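# Set the hourglass upright in the tray's empty compartment

## Task

Put the hourglass into whichever compartment of the tray is vacant, standing on one of its ends, then open the gripper so the robot is no longer holding it.

## Robot and tools

Robot: two arms, left_arm and right_arm, each with six revolute joints and a parallel gripper. Wherever joints are listed (in a row or in a result), the order is waist (joint1), shoulder (joint2), elbow (joint3), wrist pitch (joint4), wrist yaw (joint5), wrist roll (joint6). Stated ranges in rad: waist -2.618 to 3.054, shoulder 0.000 to 3.142, elbow 0.000 to 3.142, wrist pitch -1.571 to 1.571, wrist yaw -1.571 to 1.571, wrist roll -2.094 to 2.094. A true end stop may sit up to 0.059 rad either side of these figures.

Frames: the scene frame has its origin on the table surface, halfway between the nominal arm bases; +z points up, +x reaches out across the table, and left_arm is on the +y side (this is unrelated to left/right in images). Bases as calibrated: left_arm at (-0.038, +0.358, 0) m, right_arm at (+0.003, -0.288, 0) m, both nearly unrotated. Hand positions, orientations, velocities and wrist-camera poses are reported in each arm's own base frame; fixed cameras and the table use the scene frame. end_effector_position (m) is the point midway between the finger pads, roughly 1 cm short of the fingertips; the fingers point along the gripper's +z and separate along its y. Reported hand poses may be off by a few cm.

A row: always 14 numbers, each within [-1, 1], even when one arm stays still: left_arm's six joint values then its opening, then right_arm's six joint values and opening. Joint values are offsets, not poses: they are added to the Joint targets that held when the action (or move) began, not to the previous row. A value of 1.0 equals 2.224 rad on waist, shoulder and elbow, and 8.485 rad on the three wrist joints. So sending the same offset twice moves twice. The opening number is absolute: +1 fully open, -1 shut. To leave an arm untouched, send 0 for its joints and repeat its current opening (0 would be an opening command).

execute_actions(actions, cameras): actions is a list of actions; each action is up to 15 rows, one per 1/30 s step, and a short action keeps repeating its final row until 15 steps pass. Each action lasts 0.5 s. If an action would push any joint more than 0.059 rad beyond its range it is rejected for both arms; a malformed action, or a bad first action, rejects the call. An empty actions list returns state plus all camera images. cameras: names from cam_high, cam_low, cam_left_wrist, cam_right_wrist, or ["all"], or [].

move(target, speed, blend, opening_speed, grip_force, blocking, cameras): target is one 14-number row or a list of up to 15 rows; every row's joint numbers are offsets from the same starting Joint targets, not chained. All joints move together along interpolated paths, so grippers trace curves; no collision avoidance. speed: rad/s for the joint with the longest travel, 0.01 to 12.57, default 0.5 (one value or one per target). blend: rad of corner rounding between list targets, 0 means stop at each. opening_speed: rate of the opening change per second on the -1..+1 scale, at least 0.2. grip_force: newtons per finger pad, 10 to 50 (50 is default full force), one value or one per arm; it persists; lower forces close slowly. blocking=false returns after about 0.5 s while the motion continues. Whole move capped at 10 s. The result adds a move: line such as done, off_target (stopped more than 0.035 rad from target), moving, held or fault, plus limits=held when steps were withheld. done does not imply contact or no contact.

wait(seconds 0 to 10, cameras): lets time pass holding the last command; a running move continues. stop(cameras): brakes a running move. zoom_image(camera, region=[x0, y0, x1, y1]) crops the latest image of that camera, pixels from top-left, at most 504 by 504. read_manual(section="licences") only gives licence text. finished_scene(scene): ends the given scene (1 to 3); after ending scene 1, make no further calls in that reply.

Results: Joint positions (rad, then finger gap in m, 0.094 when fully open), Joint velocities (or "within noise"), Joint targets (the base for your next offsets), joint torques (offset and noisy, first three wrap at ±28 N m), grip_measured (opening on the command scale; reads a bit narrower than a firmly gripped part), grip_effort_nm (gripper motor effort, negative closing), Tool commands, motor temperatures. "joint sent to its limit" means a joint was clipped at its end; "joint command not followed" means the clearance check altered that arm's targets. Images are 896x504.

Motion notes: joint targets can only lead the measured angle by 0.339 rad (big joints) or 2.2 rad (wrist), and a target more than 200 mm from the current hand position is scaled back, so big motions may need several actions. To release a push, command targets back past the measured positions. To let go, command an opening clearly above grip_measured.

Avoid: dropping the hourglass, releasing it while moving, anything leaving the table or being left off it, fast impacts, hard presses on fixed things, any contact or squeeze between the two arms (can fail the scene), strain on wrist-camera cables, and stopped arms. Motors heat when holding loads or straining; MOTOR HOT appears at 75 °C, 90 °C folds that arm away for the rest of the scene, 100 °C drops it. Loose objects may get nudged occasionally. The goal must remain true after release, with the robot clear.

Each tool is called by a JSON object that holds its "name" and its "arguments".

## Session

I'll start by looking at the scene.

{"name": "execute_actions", "arguments": {"actions": [], "cameras": ["all"]}}

Scene clock: 0.00 s.
left_arm: end_effector_position=(+0.3628, -0.0378, +0.2311) grip_measured=+1.000 grip_effort_nm=n/a end_effector_quat_wxyz=(+0.579, +0.025, +0.815, +0.002) | right_arm: end_effector_position=(+0.2873, +0.1298, +0.2305) grip_measured=+1.000 grip_effort_nm=n/a end_effector_quat_wxyz=(+0.690, -0.119, +0.703, +0.126)
Joint positions: left_arm=[-0.175 1.005 0.656 0.008 -0.139 -0.014 0.094] | right_arm=[0.518 0.71 0.246 0.448 0.17 0.015 0.094]
Joint velocities: within noise
Joint torques (N m): no reading
Motor temperatures (°C): left_arm=[22 28 28 33 22 22 23] | right_arm=[21 26 35 35 23 21 22]
Heat: left arm: 33 °C; right arm: 35 °C.
Joint targets: left_arm=[-0.169 0.988 0.676 0.021 -0.145 -0.019] | right_arm=[0.513 0.698 0.267 0.462 0.175 0.019]
Tool commands: left_gripper/opening=+1.0 right_gripper/opening=+1.0

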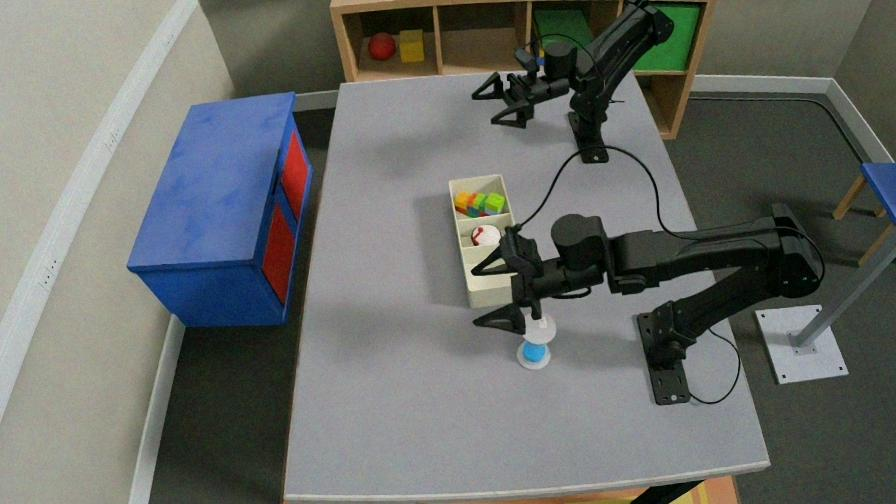

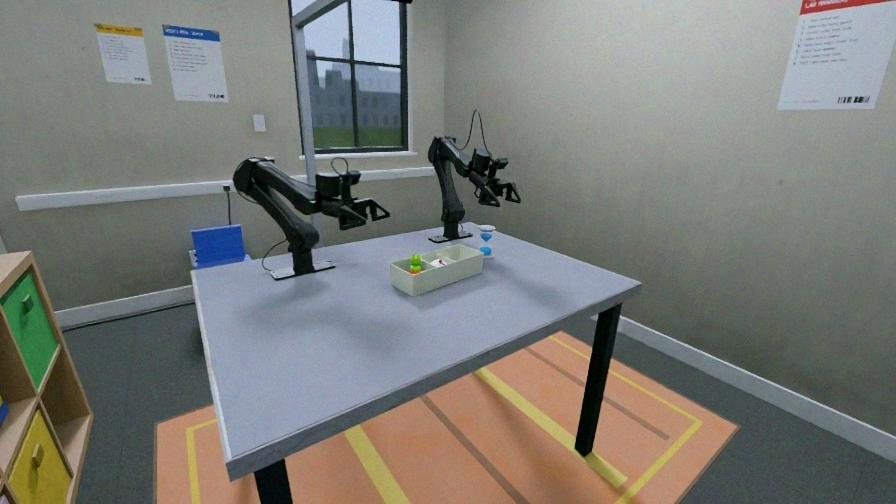

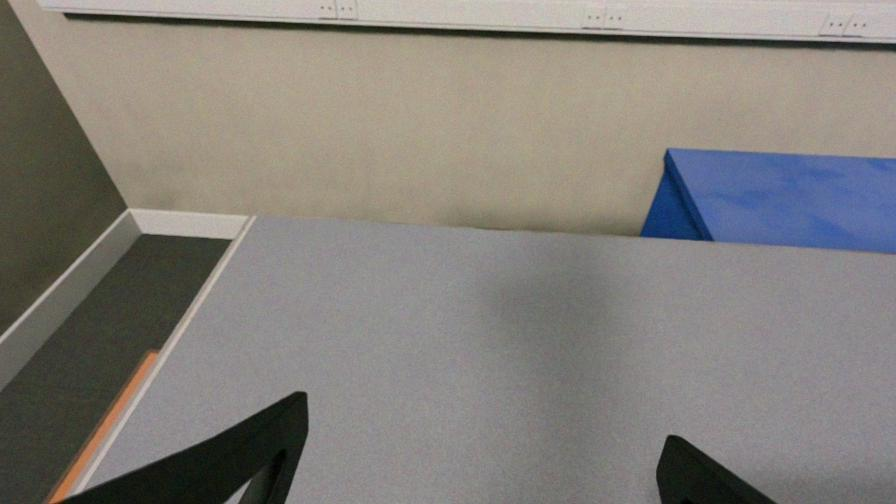

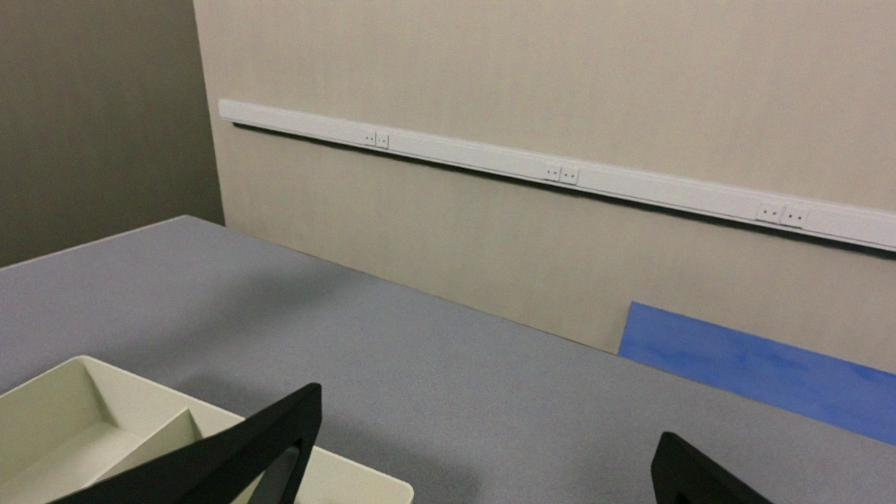

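{"name": "zoom_image", "arguments": {"camera": "cam_high", "region": [420, 160, 620, 400]}}

{"name": "zoom_image", "arguments": {"camera": "cam_low", "region": [370, 200, 530, 310]}}

Scaled by 2.100 from the camera's 896x504 image, which has a finer 1280x720 frame.

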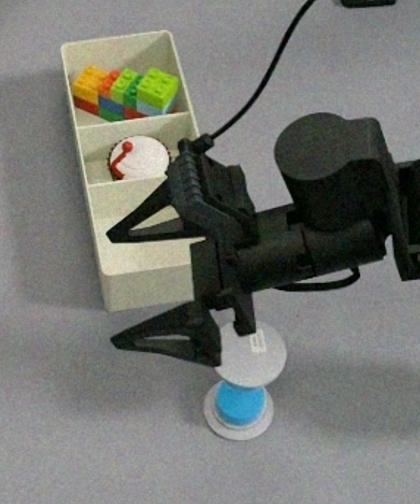

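Scaled by 3.150 from the camera's 896x504 image, which has a finer 1280x720 frame.

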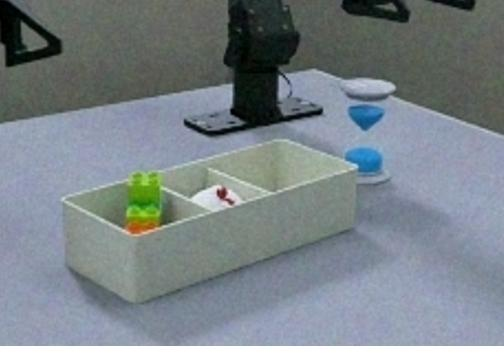

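{"name": "move", "arguments": {"target": [-0.002, 0.232, 0.3516, -0.1821, 0.0171, 0.0022, 1, 0, 0, 0, 0, 0, 0, 1], "speed": 1.2, "cameras": ["all"]}}

Scene clock: 59.67 s.
left_arm: end_effector_position=(+0.2401, -0.0410, +0.1707) grip_measured=+1.000 grip_effort_nm=-0.02 end_effector_quat_wxyz=(-0.016, +0.084, +0.996, +0.003) | right_arm: end_effector_position=(+0.2873, +0.1298, +0.2305) grip_measured=+1.000 grip_effort_nm=0.02 end_effector_quat_wxyz=(+0.690, -0.119, +0.703, +0.126)
Joint positions: left_arm=[-0.175 1.505 1.42 -1.518 -0.003 -0.007 0.094] | right_arm=[0.518 0.71 0.246 0.448 0.17 0.015 0.094]
Joint torques (N m): left_arm=[-0.31 -5.3 10.15 0.03 0.11 0.05] | right_arm=[-0.01 -0.36 9.03 1.49 0.02 0.02]
Motor temperatures (°C): left_arm=[21 28 31 39 22 22 22] | right_arm=[21 25 36 39 23 20 22]
Heat: left arm: 39 °C; right arm: 39 °C.
Joint targets: left_arm=[-0.174 1.504 1.458 -1.525 0.000 0.000] | right_arm=[0.513 0.698 0.267 0.462 0.175 0.019]
move: off_target (left_arm); left_arm: the elbow is farthest, 0.038 rad from its target
camera_calibration:
cam_left_wrist: T_world_to_cam=[[-0.0947548, -0.992316, -0.0795693, 0.00438387], [-0.916275, 0.0556873, 0.396661, 0.207904], [-0.389182, 0.110493, -0.91451, 0.372062], [0, 0, 0, 1]] pos_world=[0.335712, -0.0483377, 0.258137]

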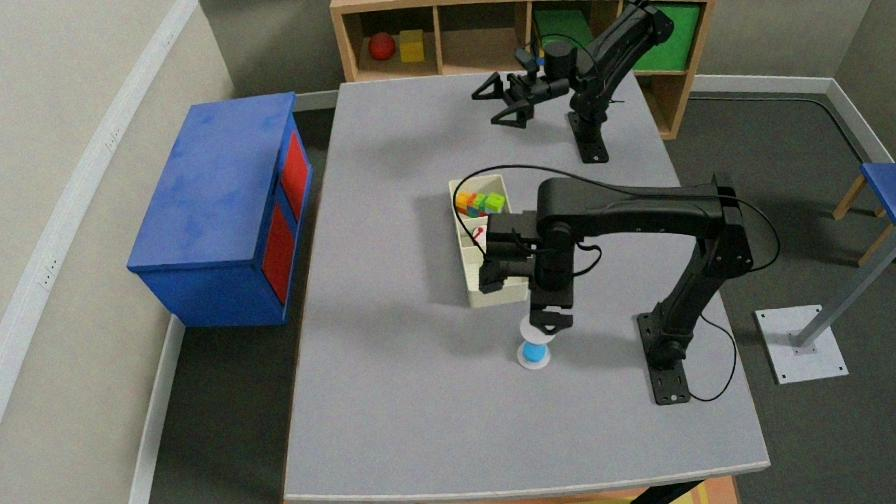

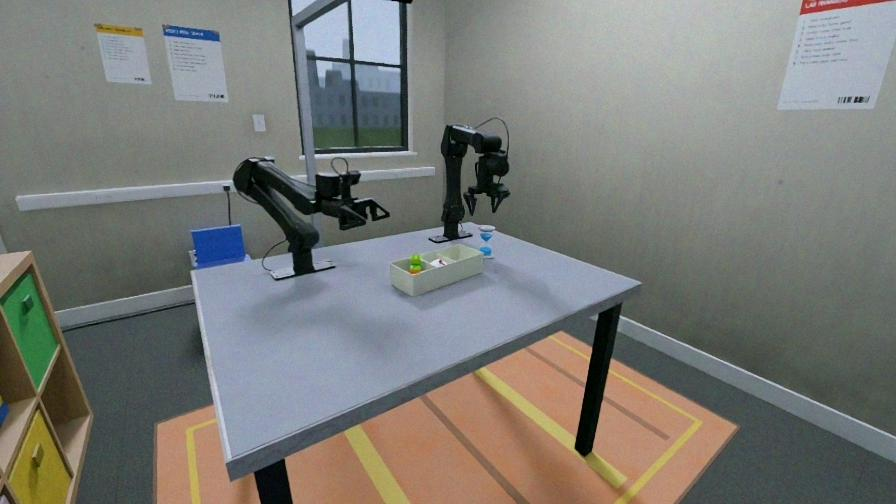

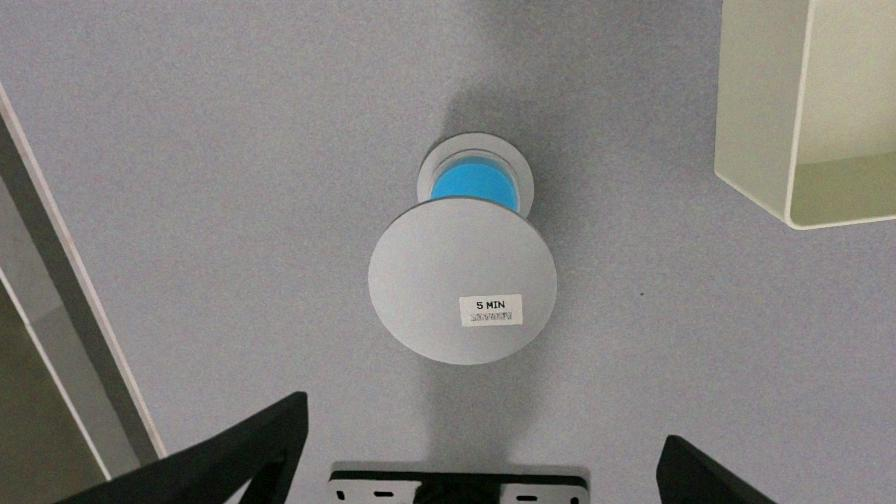

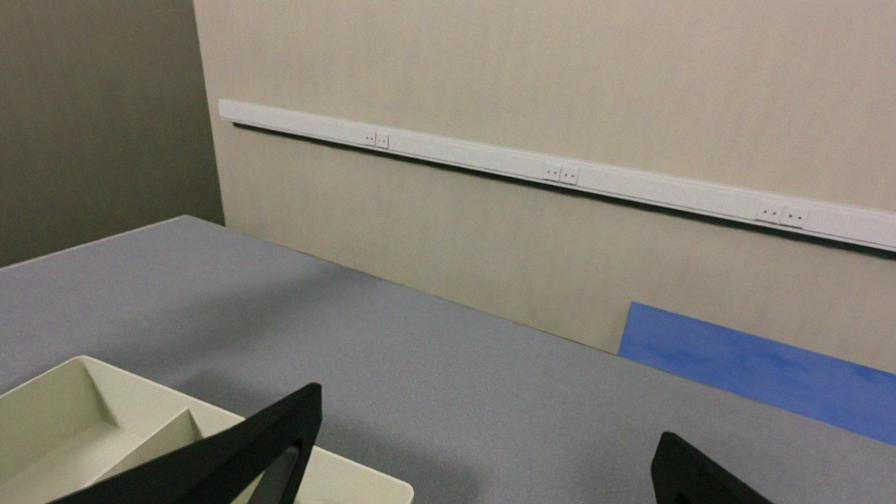

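{"name": "move", "arguments": {"target": [0.0175, 0.0249, -0.1027, 0.0370, 0, 0, 1, 0, 0, 0, 0, 0, 0, 1], "speed": 0.6, "cameras": ["cam_left_wrist", "cam_low"]}}

Scene clock: 75.73 s.
left_arm: end_effector_position=(+0.2671, -0.0349, +0.1083) grip_measured=+1.000 grip_effort_nm=-0.02 end_effector_quat_wxyz=(+0.000, +0.064, +0.998, +0.001) | right_arm: end_effector_position=(+0.2873, +0.1298, +0.2305) grip_measured=+1.000 grip_effort_nm=0.02 end_effector_quat_wxyz=(+0.690, -0.119, +0.703, +0.126)
Joint positions: left_arm=[-0.135 1.566 1.231 -1.237 -0.003 -0.007 0.094] | right_arm=[0.518 0.71 0.246 0.448 0.17 0.015 0.094]
Joint torques (N m): left_arm=[0.66 -6.6 6.63 0.43 0.11 0.03] | right_arm=[-0.02 -0.38 9.03 1.49 0.03 0.02]
Heat: left arm: 36 °C; right arm: 39 °C.
Joint targets: left_arm=[-0.135 1.559 1.230 -1.211 0.000 0.000] | right_arm=[0.513 0.698 0.267 0.462 0.175 0.019]
move: done
camera_calibration:
cam_left_wrist: T_world_to_cam=[[-0.0526806, -0.995632, -0.0770797, -0.00356957], [-0.929417, 0.0206523, 0.368452, 0.26252], [-0.365251, 0.0910495, -0.926446, 0.318979], [0, 0, 0, 1]] pos_world=[0.36031, -0.0380185, 0.198515]
Images, in order (width x height): cam_low 896x504, cam_left_wrist 896x504.

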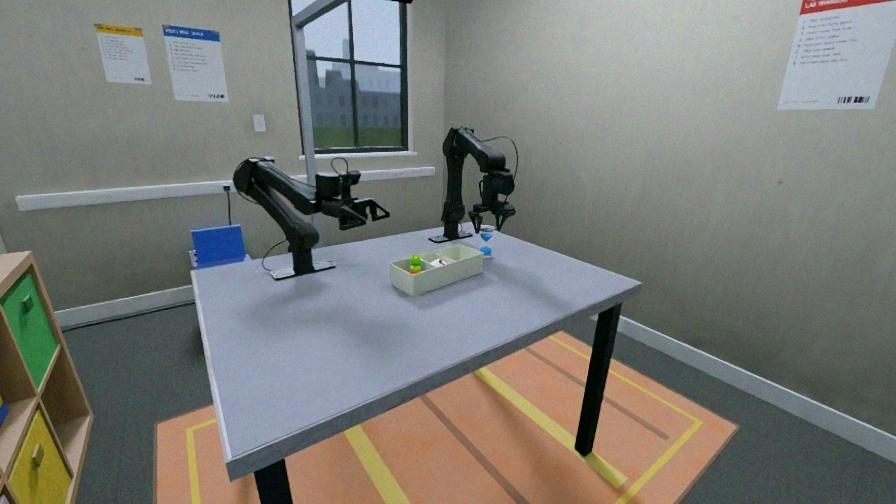

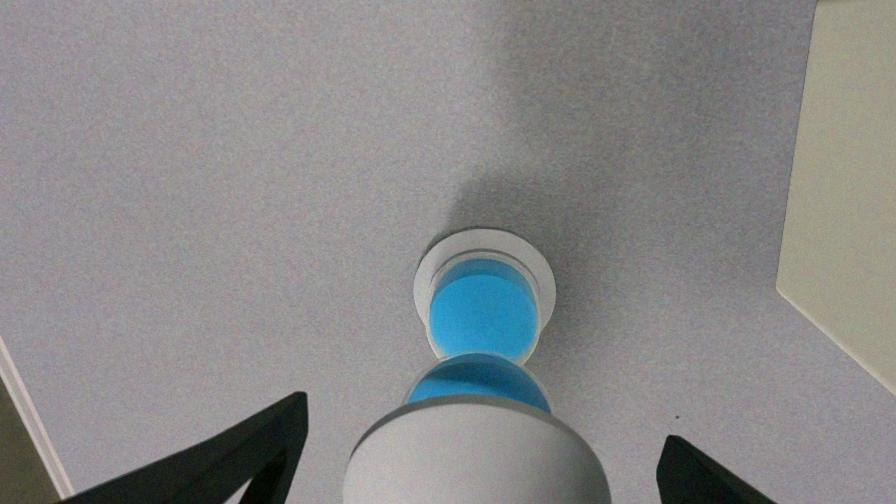

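{"name": "move", "arguments": {"target": [[0, 0.002, -0.0135, 0.0040, 0, 0, 1, 0, 0, 0, 0, 0, 0, 1], [0, 0.002, -0.0135, 0.0040, 0, 0, 0.28, 0, 0, 0, 0, 0, 0, 1]], "speed": 0.3, "opening_speed": 0.6, "grip_force": 30, "cameras": ["cam_left_wrist"]}}

Scene clock: 82.77 s.
left_arm: end_effector_position=(+0.2683, -0.0348, +0.1013) grip_measured=+0.332 grip_effort_nm=-0.62 end_effector_quat_wxyz=(+0.003, +0.067, +0.998, +0.002) | right_arm: end_effector_position=(+0.2873, +0.1298, +0.2305) grip_measured=+1.000 grip_effort_nm=0.02 end_effector_quat_wxyz=(+0.690, -0.119, +0.703, +0.126)
Joint positions: left_arm=[-0.135 1.566 1.204 -1.202 -0.004 -0.002 0.063] | right_arm=[0.518 0.71 0.246 0.448 0.17 0.015 0.094]
Joint torques (N m): left_arm=[0.57 -6.26 6.27 0.44 0.12 0.03] | right_arm=[-0.02 -0.38 9.03 1.48 0.02 0.01]
Heat: left arm: 35 °C; right arm: 39 °C.
Joint targets: left_arm=[-0.135 1.564 1.200 -1.177 0.000 0.000] | right_arm=[0.513 0.698 0.267 0.462 0.175 0.019]
grip_force (N): 30, 30
move: done
camera_calibration:
cam_left_wrist: T_world_to_cam=[[-0.0566882, -0.995338, -0.0780348, -0.00279073], [-0.93213, 0.0247641, 0.361276, 0.267778], [-0.357659, 0.0932187, -0.929188, 0.311343], [0, 0, 0, 1]] pos_world=[0.360801, -0.038432, 0.192337]
Images, in order (width x height): cam_left_wrist 896x504.

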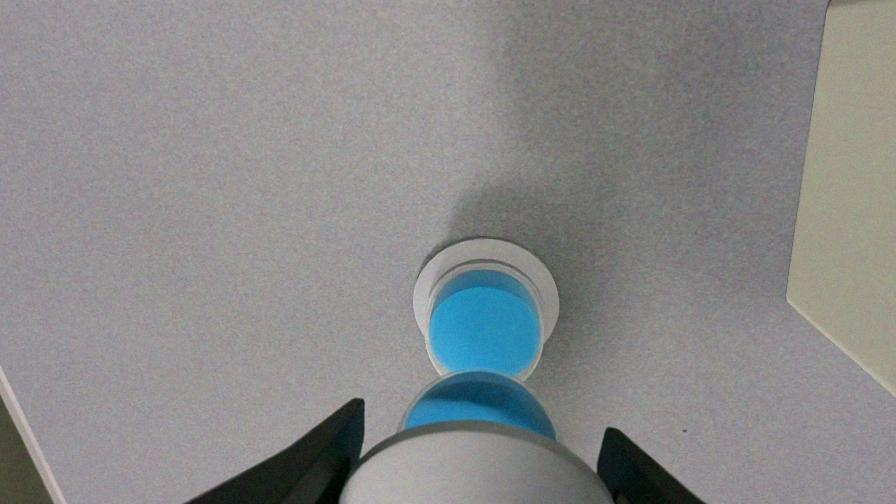

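{"name": "move", "arguments": {"target": [[0, 0.1835, 0.4056, -0.0440, 0, 0, 0.28, 0, 0, 0, 0, 0, 0, 1], [-0.2010, 0.1835, 0.4056, -0.0440, 0, 0, 0.28, 0, 0, 0, 0, 0, 0, 1]], "speed": [0.8, 0.6], "blend": [0.1, 0], "cameras": ["cam_left_wrist", "cam_high", "cam_low"]}}

Scene clock: 127.27 s.
left_arm: end_effector_position=(+0.3256, -0.2169, +0.1917) grip_measured=+0.327 grip_effort_nm=-0.68 end_effector_quat_wxyz=(+0.052, +0.289, +0.956, -0.018) | right_arm: end_effector_position=(+0.2873, +0.1298, +0.2305) grip_measured=+1.000 grip_effort_nm=0.02 end_effector_quat_wxyz=(+0.690, -0.119, +0.703, +0.126)
Joint positions: left_arm=[-0.588 1.977 2.058 -1.541 0.005 -0.001 0.062] | right_arm=[0.518 0.71 0.246 0.448 0.17 0.015 0.094]
Joint torques (N m): left_arm=[0.81 -10.58 10.67 0.32 -0.01 0.03] | right_arm=[-0.01 -0.38 9.03 1.49 0.02 0.02]
Motor temperatures (°C): left_arm=[21 28 30 31 21 22 22] | right_arm=[21 24 35 39 22 20 21]
Heat: left arm: 31 °C; right arm: 39 °C.
Joint targets: left_arm=[-0.582 1.972 2.102 -1.550 0.000 0.000] | right_arm=[0.513 0.698 0.267 0.462 0.175 0.019]
grip_force (N): 30, 30
move: off_target (left_arm); left_arm: the elbow is farthest, 0.044 rad from its target
camera_calibration:
cam_left_wrist: T_world_to_cam=[[-0.482335, -0.873896, -0.0604902, -0.012176], [-0.85214, 0.452082, 0.263589, 0.378382], [-0.203003, 0.178684, -0.962737, 0.407431], [0, 0, 0, 1]] pos_world=[0.399271, -0.254502, 0.291775]
Images, in order (width x height): cam_high 896x504, cam_low 896x504, cam_left_wrist 896x504.

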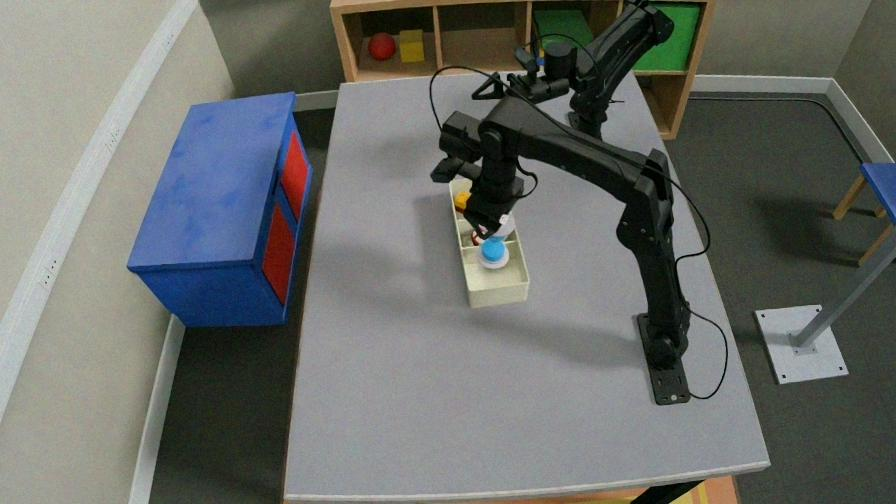

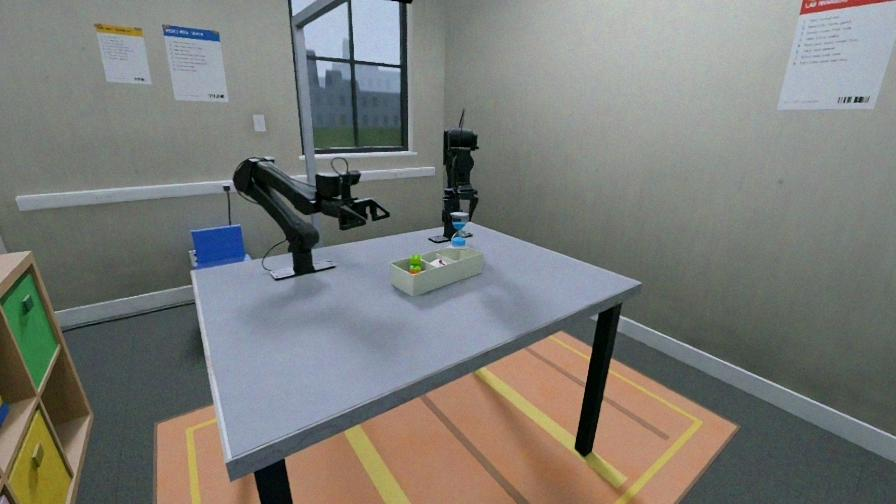

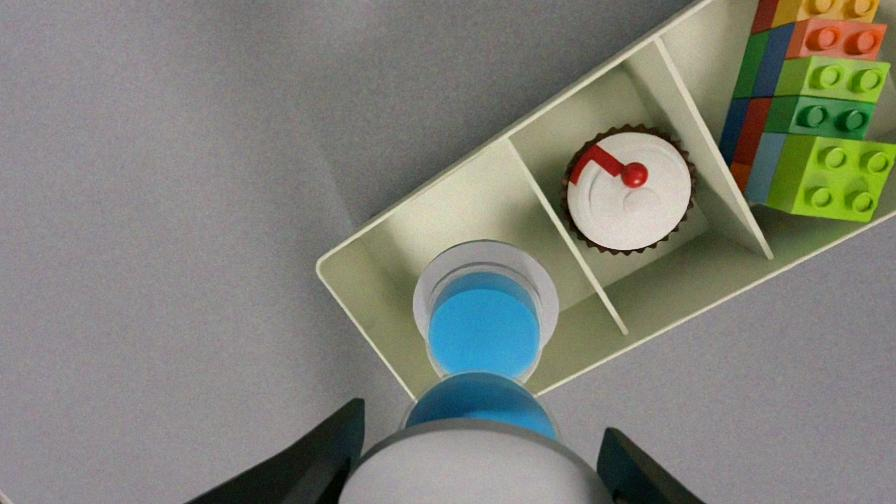

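{"name": "move", "arguments": {"target": [0.0135, 0.0274, -0.1353, 0.0291, 0, 0, 0.28, 0, 0, 0, 0, 0, 0, 1], "speed": 0.3, "cameras": ["cam_left_wrist", "cam_high"]}}

Scene clock: 139.40 s.
left_arm: end_effector_position=(+0.3284, -0.2083, +0.1060) grip_measured=+0.327 grip_effort_nm=-0.68 end_effector_quat_wxyz=(-0.004, +0.278, +0.961, -0.002) | right_arm: end_effector_position=(+0.2873, +0.1298, +0.2305) grip_measured=+1.000 grip_effort_nm=0.02 end_effector_quat_wxyz=(+0.690, -0.119, +0.703, +0.126)
Joint positions: left_arm=[-0.565 2.037 1.805 -1.346 0.006 -0.002 0.062] | right_arm=[0.518 0.71 0.246 0.448 0.17 0.015 0.094]
Joint torques (N m): left_arm=[0.7 -11.18 6.34 0.65 -0.04 0.05] | right_arm=[-0.02 -0.38 9.03 1.49 0.02 0.02]
Heat: left arm: 31 °C; right arm: 39 °C.
Joint targets: left_arm=[-0.552 2.033 1.801 -1.303 0.000 0.000] | right_arm=[0.513 0.698 0.267 0.462 0.175 0.019]
grip_force (N): 30, 30
move: off_target (left_arm); left_arm: the wrist pitch is farthest, 0.043 rad from its target
camera_calibration:
cam_left_wrist: T_world_to_cam=[[-0.467285, -0.881459, -0.0683712, -0.0142131], [-0.830764, 0.411321, 0.375029, 0.372133], [-0.30245, 0.232046, -0.924488, 0.363571], [0, 0, 0, 1]] pos_world=[0.412475, -0.249959, 0.195585]
Images, in order (width x height): cam_high 896x504, cam_left_wrist 896x504.

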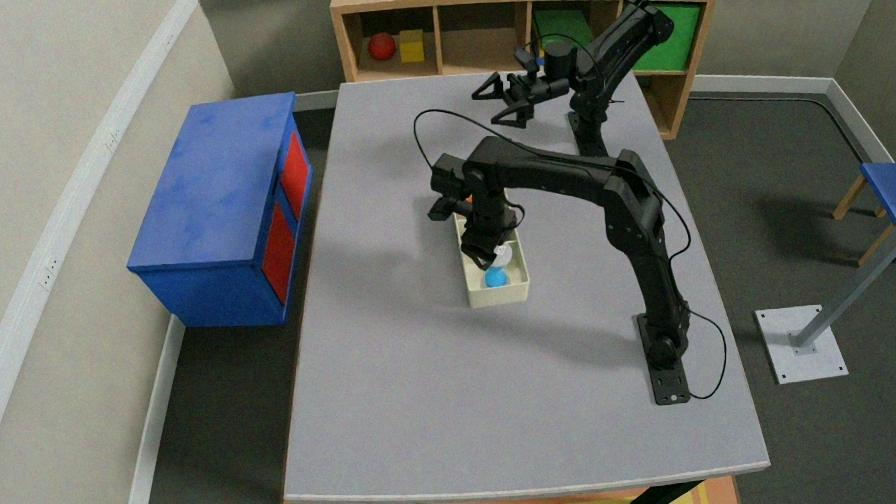

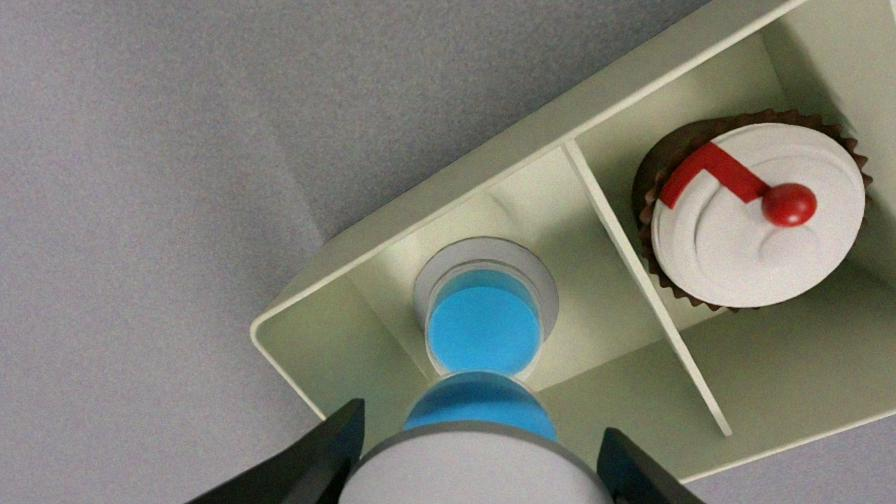

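{"name": "move", "arguments": {"target": [[0, 0, -0.0085, 0.0022, 0, 0, 0.28, 0, 0, 0, 0, 0, 0, 1], [0, 0, -0.0085, 0.0022, 0, 0, 0.95, 0, 0, 0, 0, 0, 0, 1]], "speed": 0.1, "opening_speed": 1.0, "cameras": ["cam_left_wrist"]}}

Scene clock: 144.37 s.
left_arm: end_effector_position=(+0.3316, -0.2104, +0.1010) grip_measured=+0.948 grip_effort_nm=0.10 end_effector_quat_wxyz=(+0.003, +0.278, +0.960, -0.004) | right_arm: end_effector_position=(+0.2873, +0.1298, +0.2305) grip_measured=+1.000 grip_effort_nm=0.02 end_effector_quat_wxyz=(+0.690, -0.119, +0.703, +0.126)
Joint positions: left_arm=[-0.565 2.037 1.785 -1.311 0.006 -0.001 0.092] | right_arm=[0.518 0.71 0.246 0.448 0.17 0.015 0.094]
Joint torques (N m): left_arm=[0.72 -11.15 6.43 0.43 -0.01 0.02] | right_arm=[-0.02 -0.36 9.03 1.49 0.02 0.02]
Heat: left arm: 31 °C; right arm: 38 °C.
Joint targets: left_arm=[-0.552 2.033 1.782 -1.284 0.000 0.000] | right_arm=[0.513 0.698 0.267 0.462 0.175 0.019]
grip_force (N): 30, 30
move: done; target 2's new numbers were sent with left_arm's wrist pitch 0.062 rad from that target
camera_calibration:
cam_left_wrist: T_world_to_cam=[[-0.467802, -0.881276, -0.0671824, -0.0148141], [-0.834858, 0.41565, 0.360898, 0.381221], [-0.290126, 0.224916, -0.930182, 0.355415], [0, 0, 0, 1]] pos_world=[0.41445, -0.251448, 0.192024]
Images, in order (width x height): cam_left_wrist 896x504.

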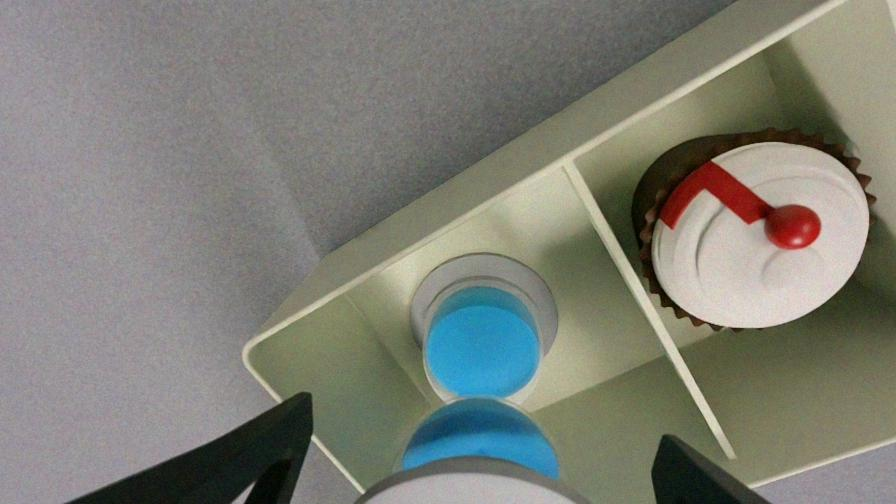

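{"name": "move", "arguments": {"target": [0, -0.0274, 0.1439, -0.0313, 0, 0, 0.95, 0, 0, 0, 0, 0, 0, 1], "speed": 0.6, "cameras": ["cam_left_wrist", "cam_high"]}}

Scene clock: 149.93 s.
left_arm: end_effector_position=(+0.3343, -0.2120, +0.1836) grip_measured=+0.948 grip_effort_nm=0.10 end_effector_quat_wxyz=(+0.044, +0.278, +0.959, -0.016) | right_arm: end_effector_position=(+0.2873, +0.1298, +0.2305) grip_measured=+1.000 grip_effort_nm=0.02 end_effector_quat_wxyz=(+0.690, -0.119, +0.703, +0.126)
Joint positions: left_arm=[-0.565 2.008 2.071 -1.54 0.006 -0.001 0.092] | right_arm=[0.518 0.71 0.246 0.448 0.17 0.015 0.094]
Joint torques (N m): left_arm=[0.79 -13.78 9.52 0.26 -0.03 -0.03] | right_arm=[-0.02 -0.38 9.03 1.49 0.02 0.02]
Heat: left arm: 31 °C; right arm: 38 °C.
Joint targets: left_arm=[-0.552 1.972 2.102 -1.550 0.000 0.000] | right_arm=[0.513 0.698 0.267 0.462 0.175 0.019]
grip_force (N): 30, 30
move: off_target (left_arm); left_arm: the shoulder is farthest, 0.036 rad from its target
camera_calibration:
cam_left_wrist: T_world_to_cam=[[-0.463107, -0.884244, -0.060373, -0.012959], [-0.858152, 0.430325, 0.279992, 0.380067], [-0.221601, 0.181475, -0.958102, 0.406356], [0, 0, 0, 1]] pos_world=[0.410203, -0.248755, 0.282133]
Images, in order (width x height): cam_high 896x504, cam_left_wrist 896x504.

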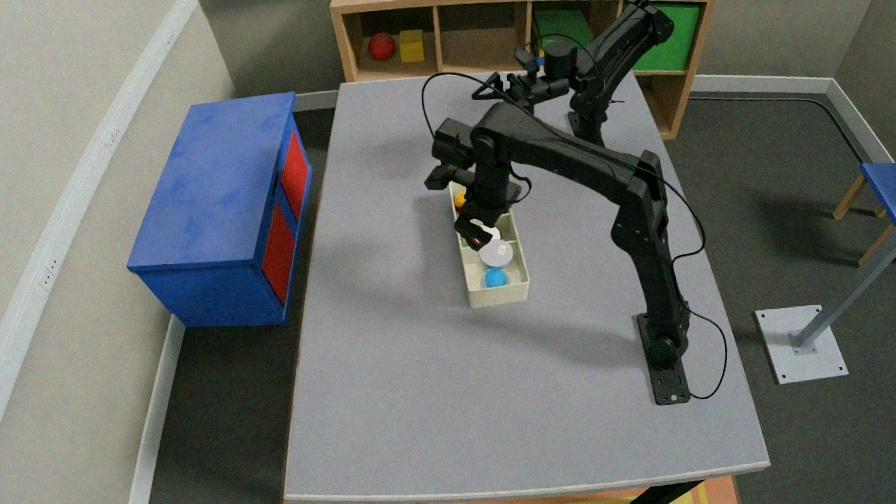

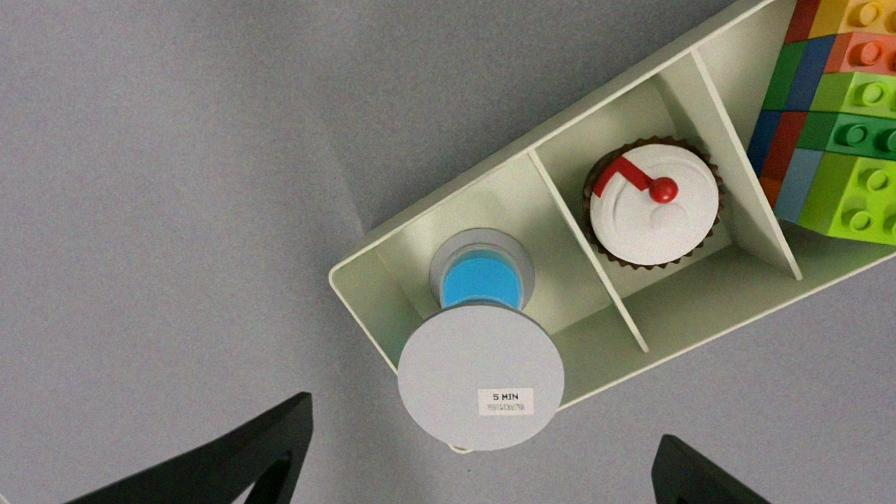

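{"name": "finished_scene", "arguments": {"scene": 1}}

The scene is finished: the task was done.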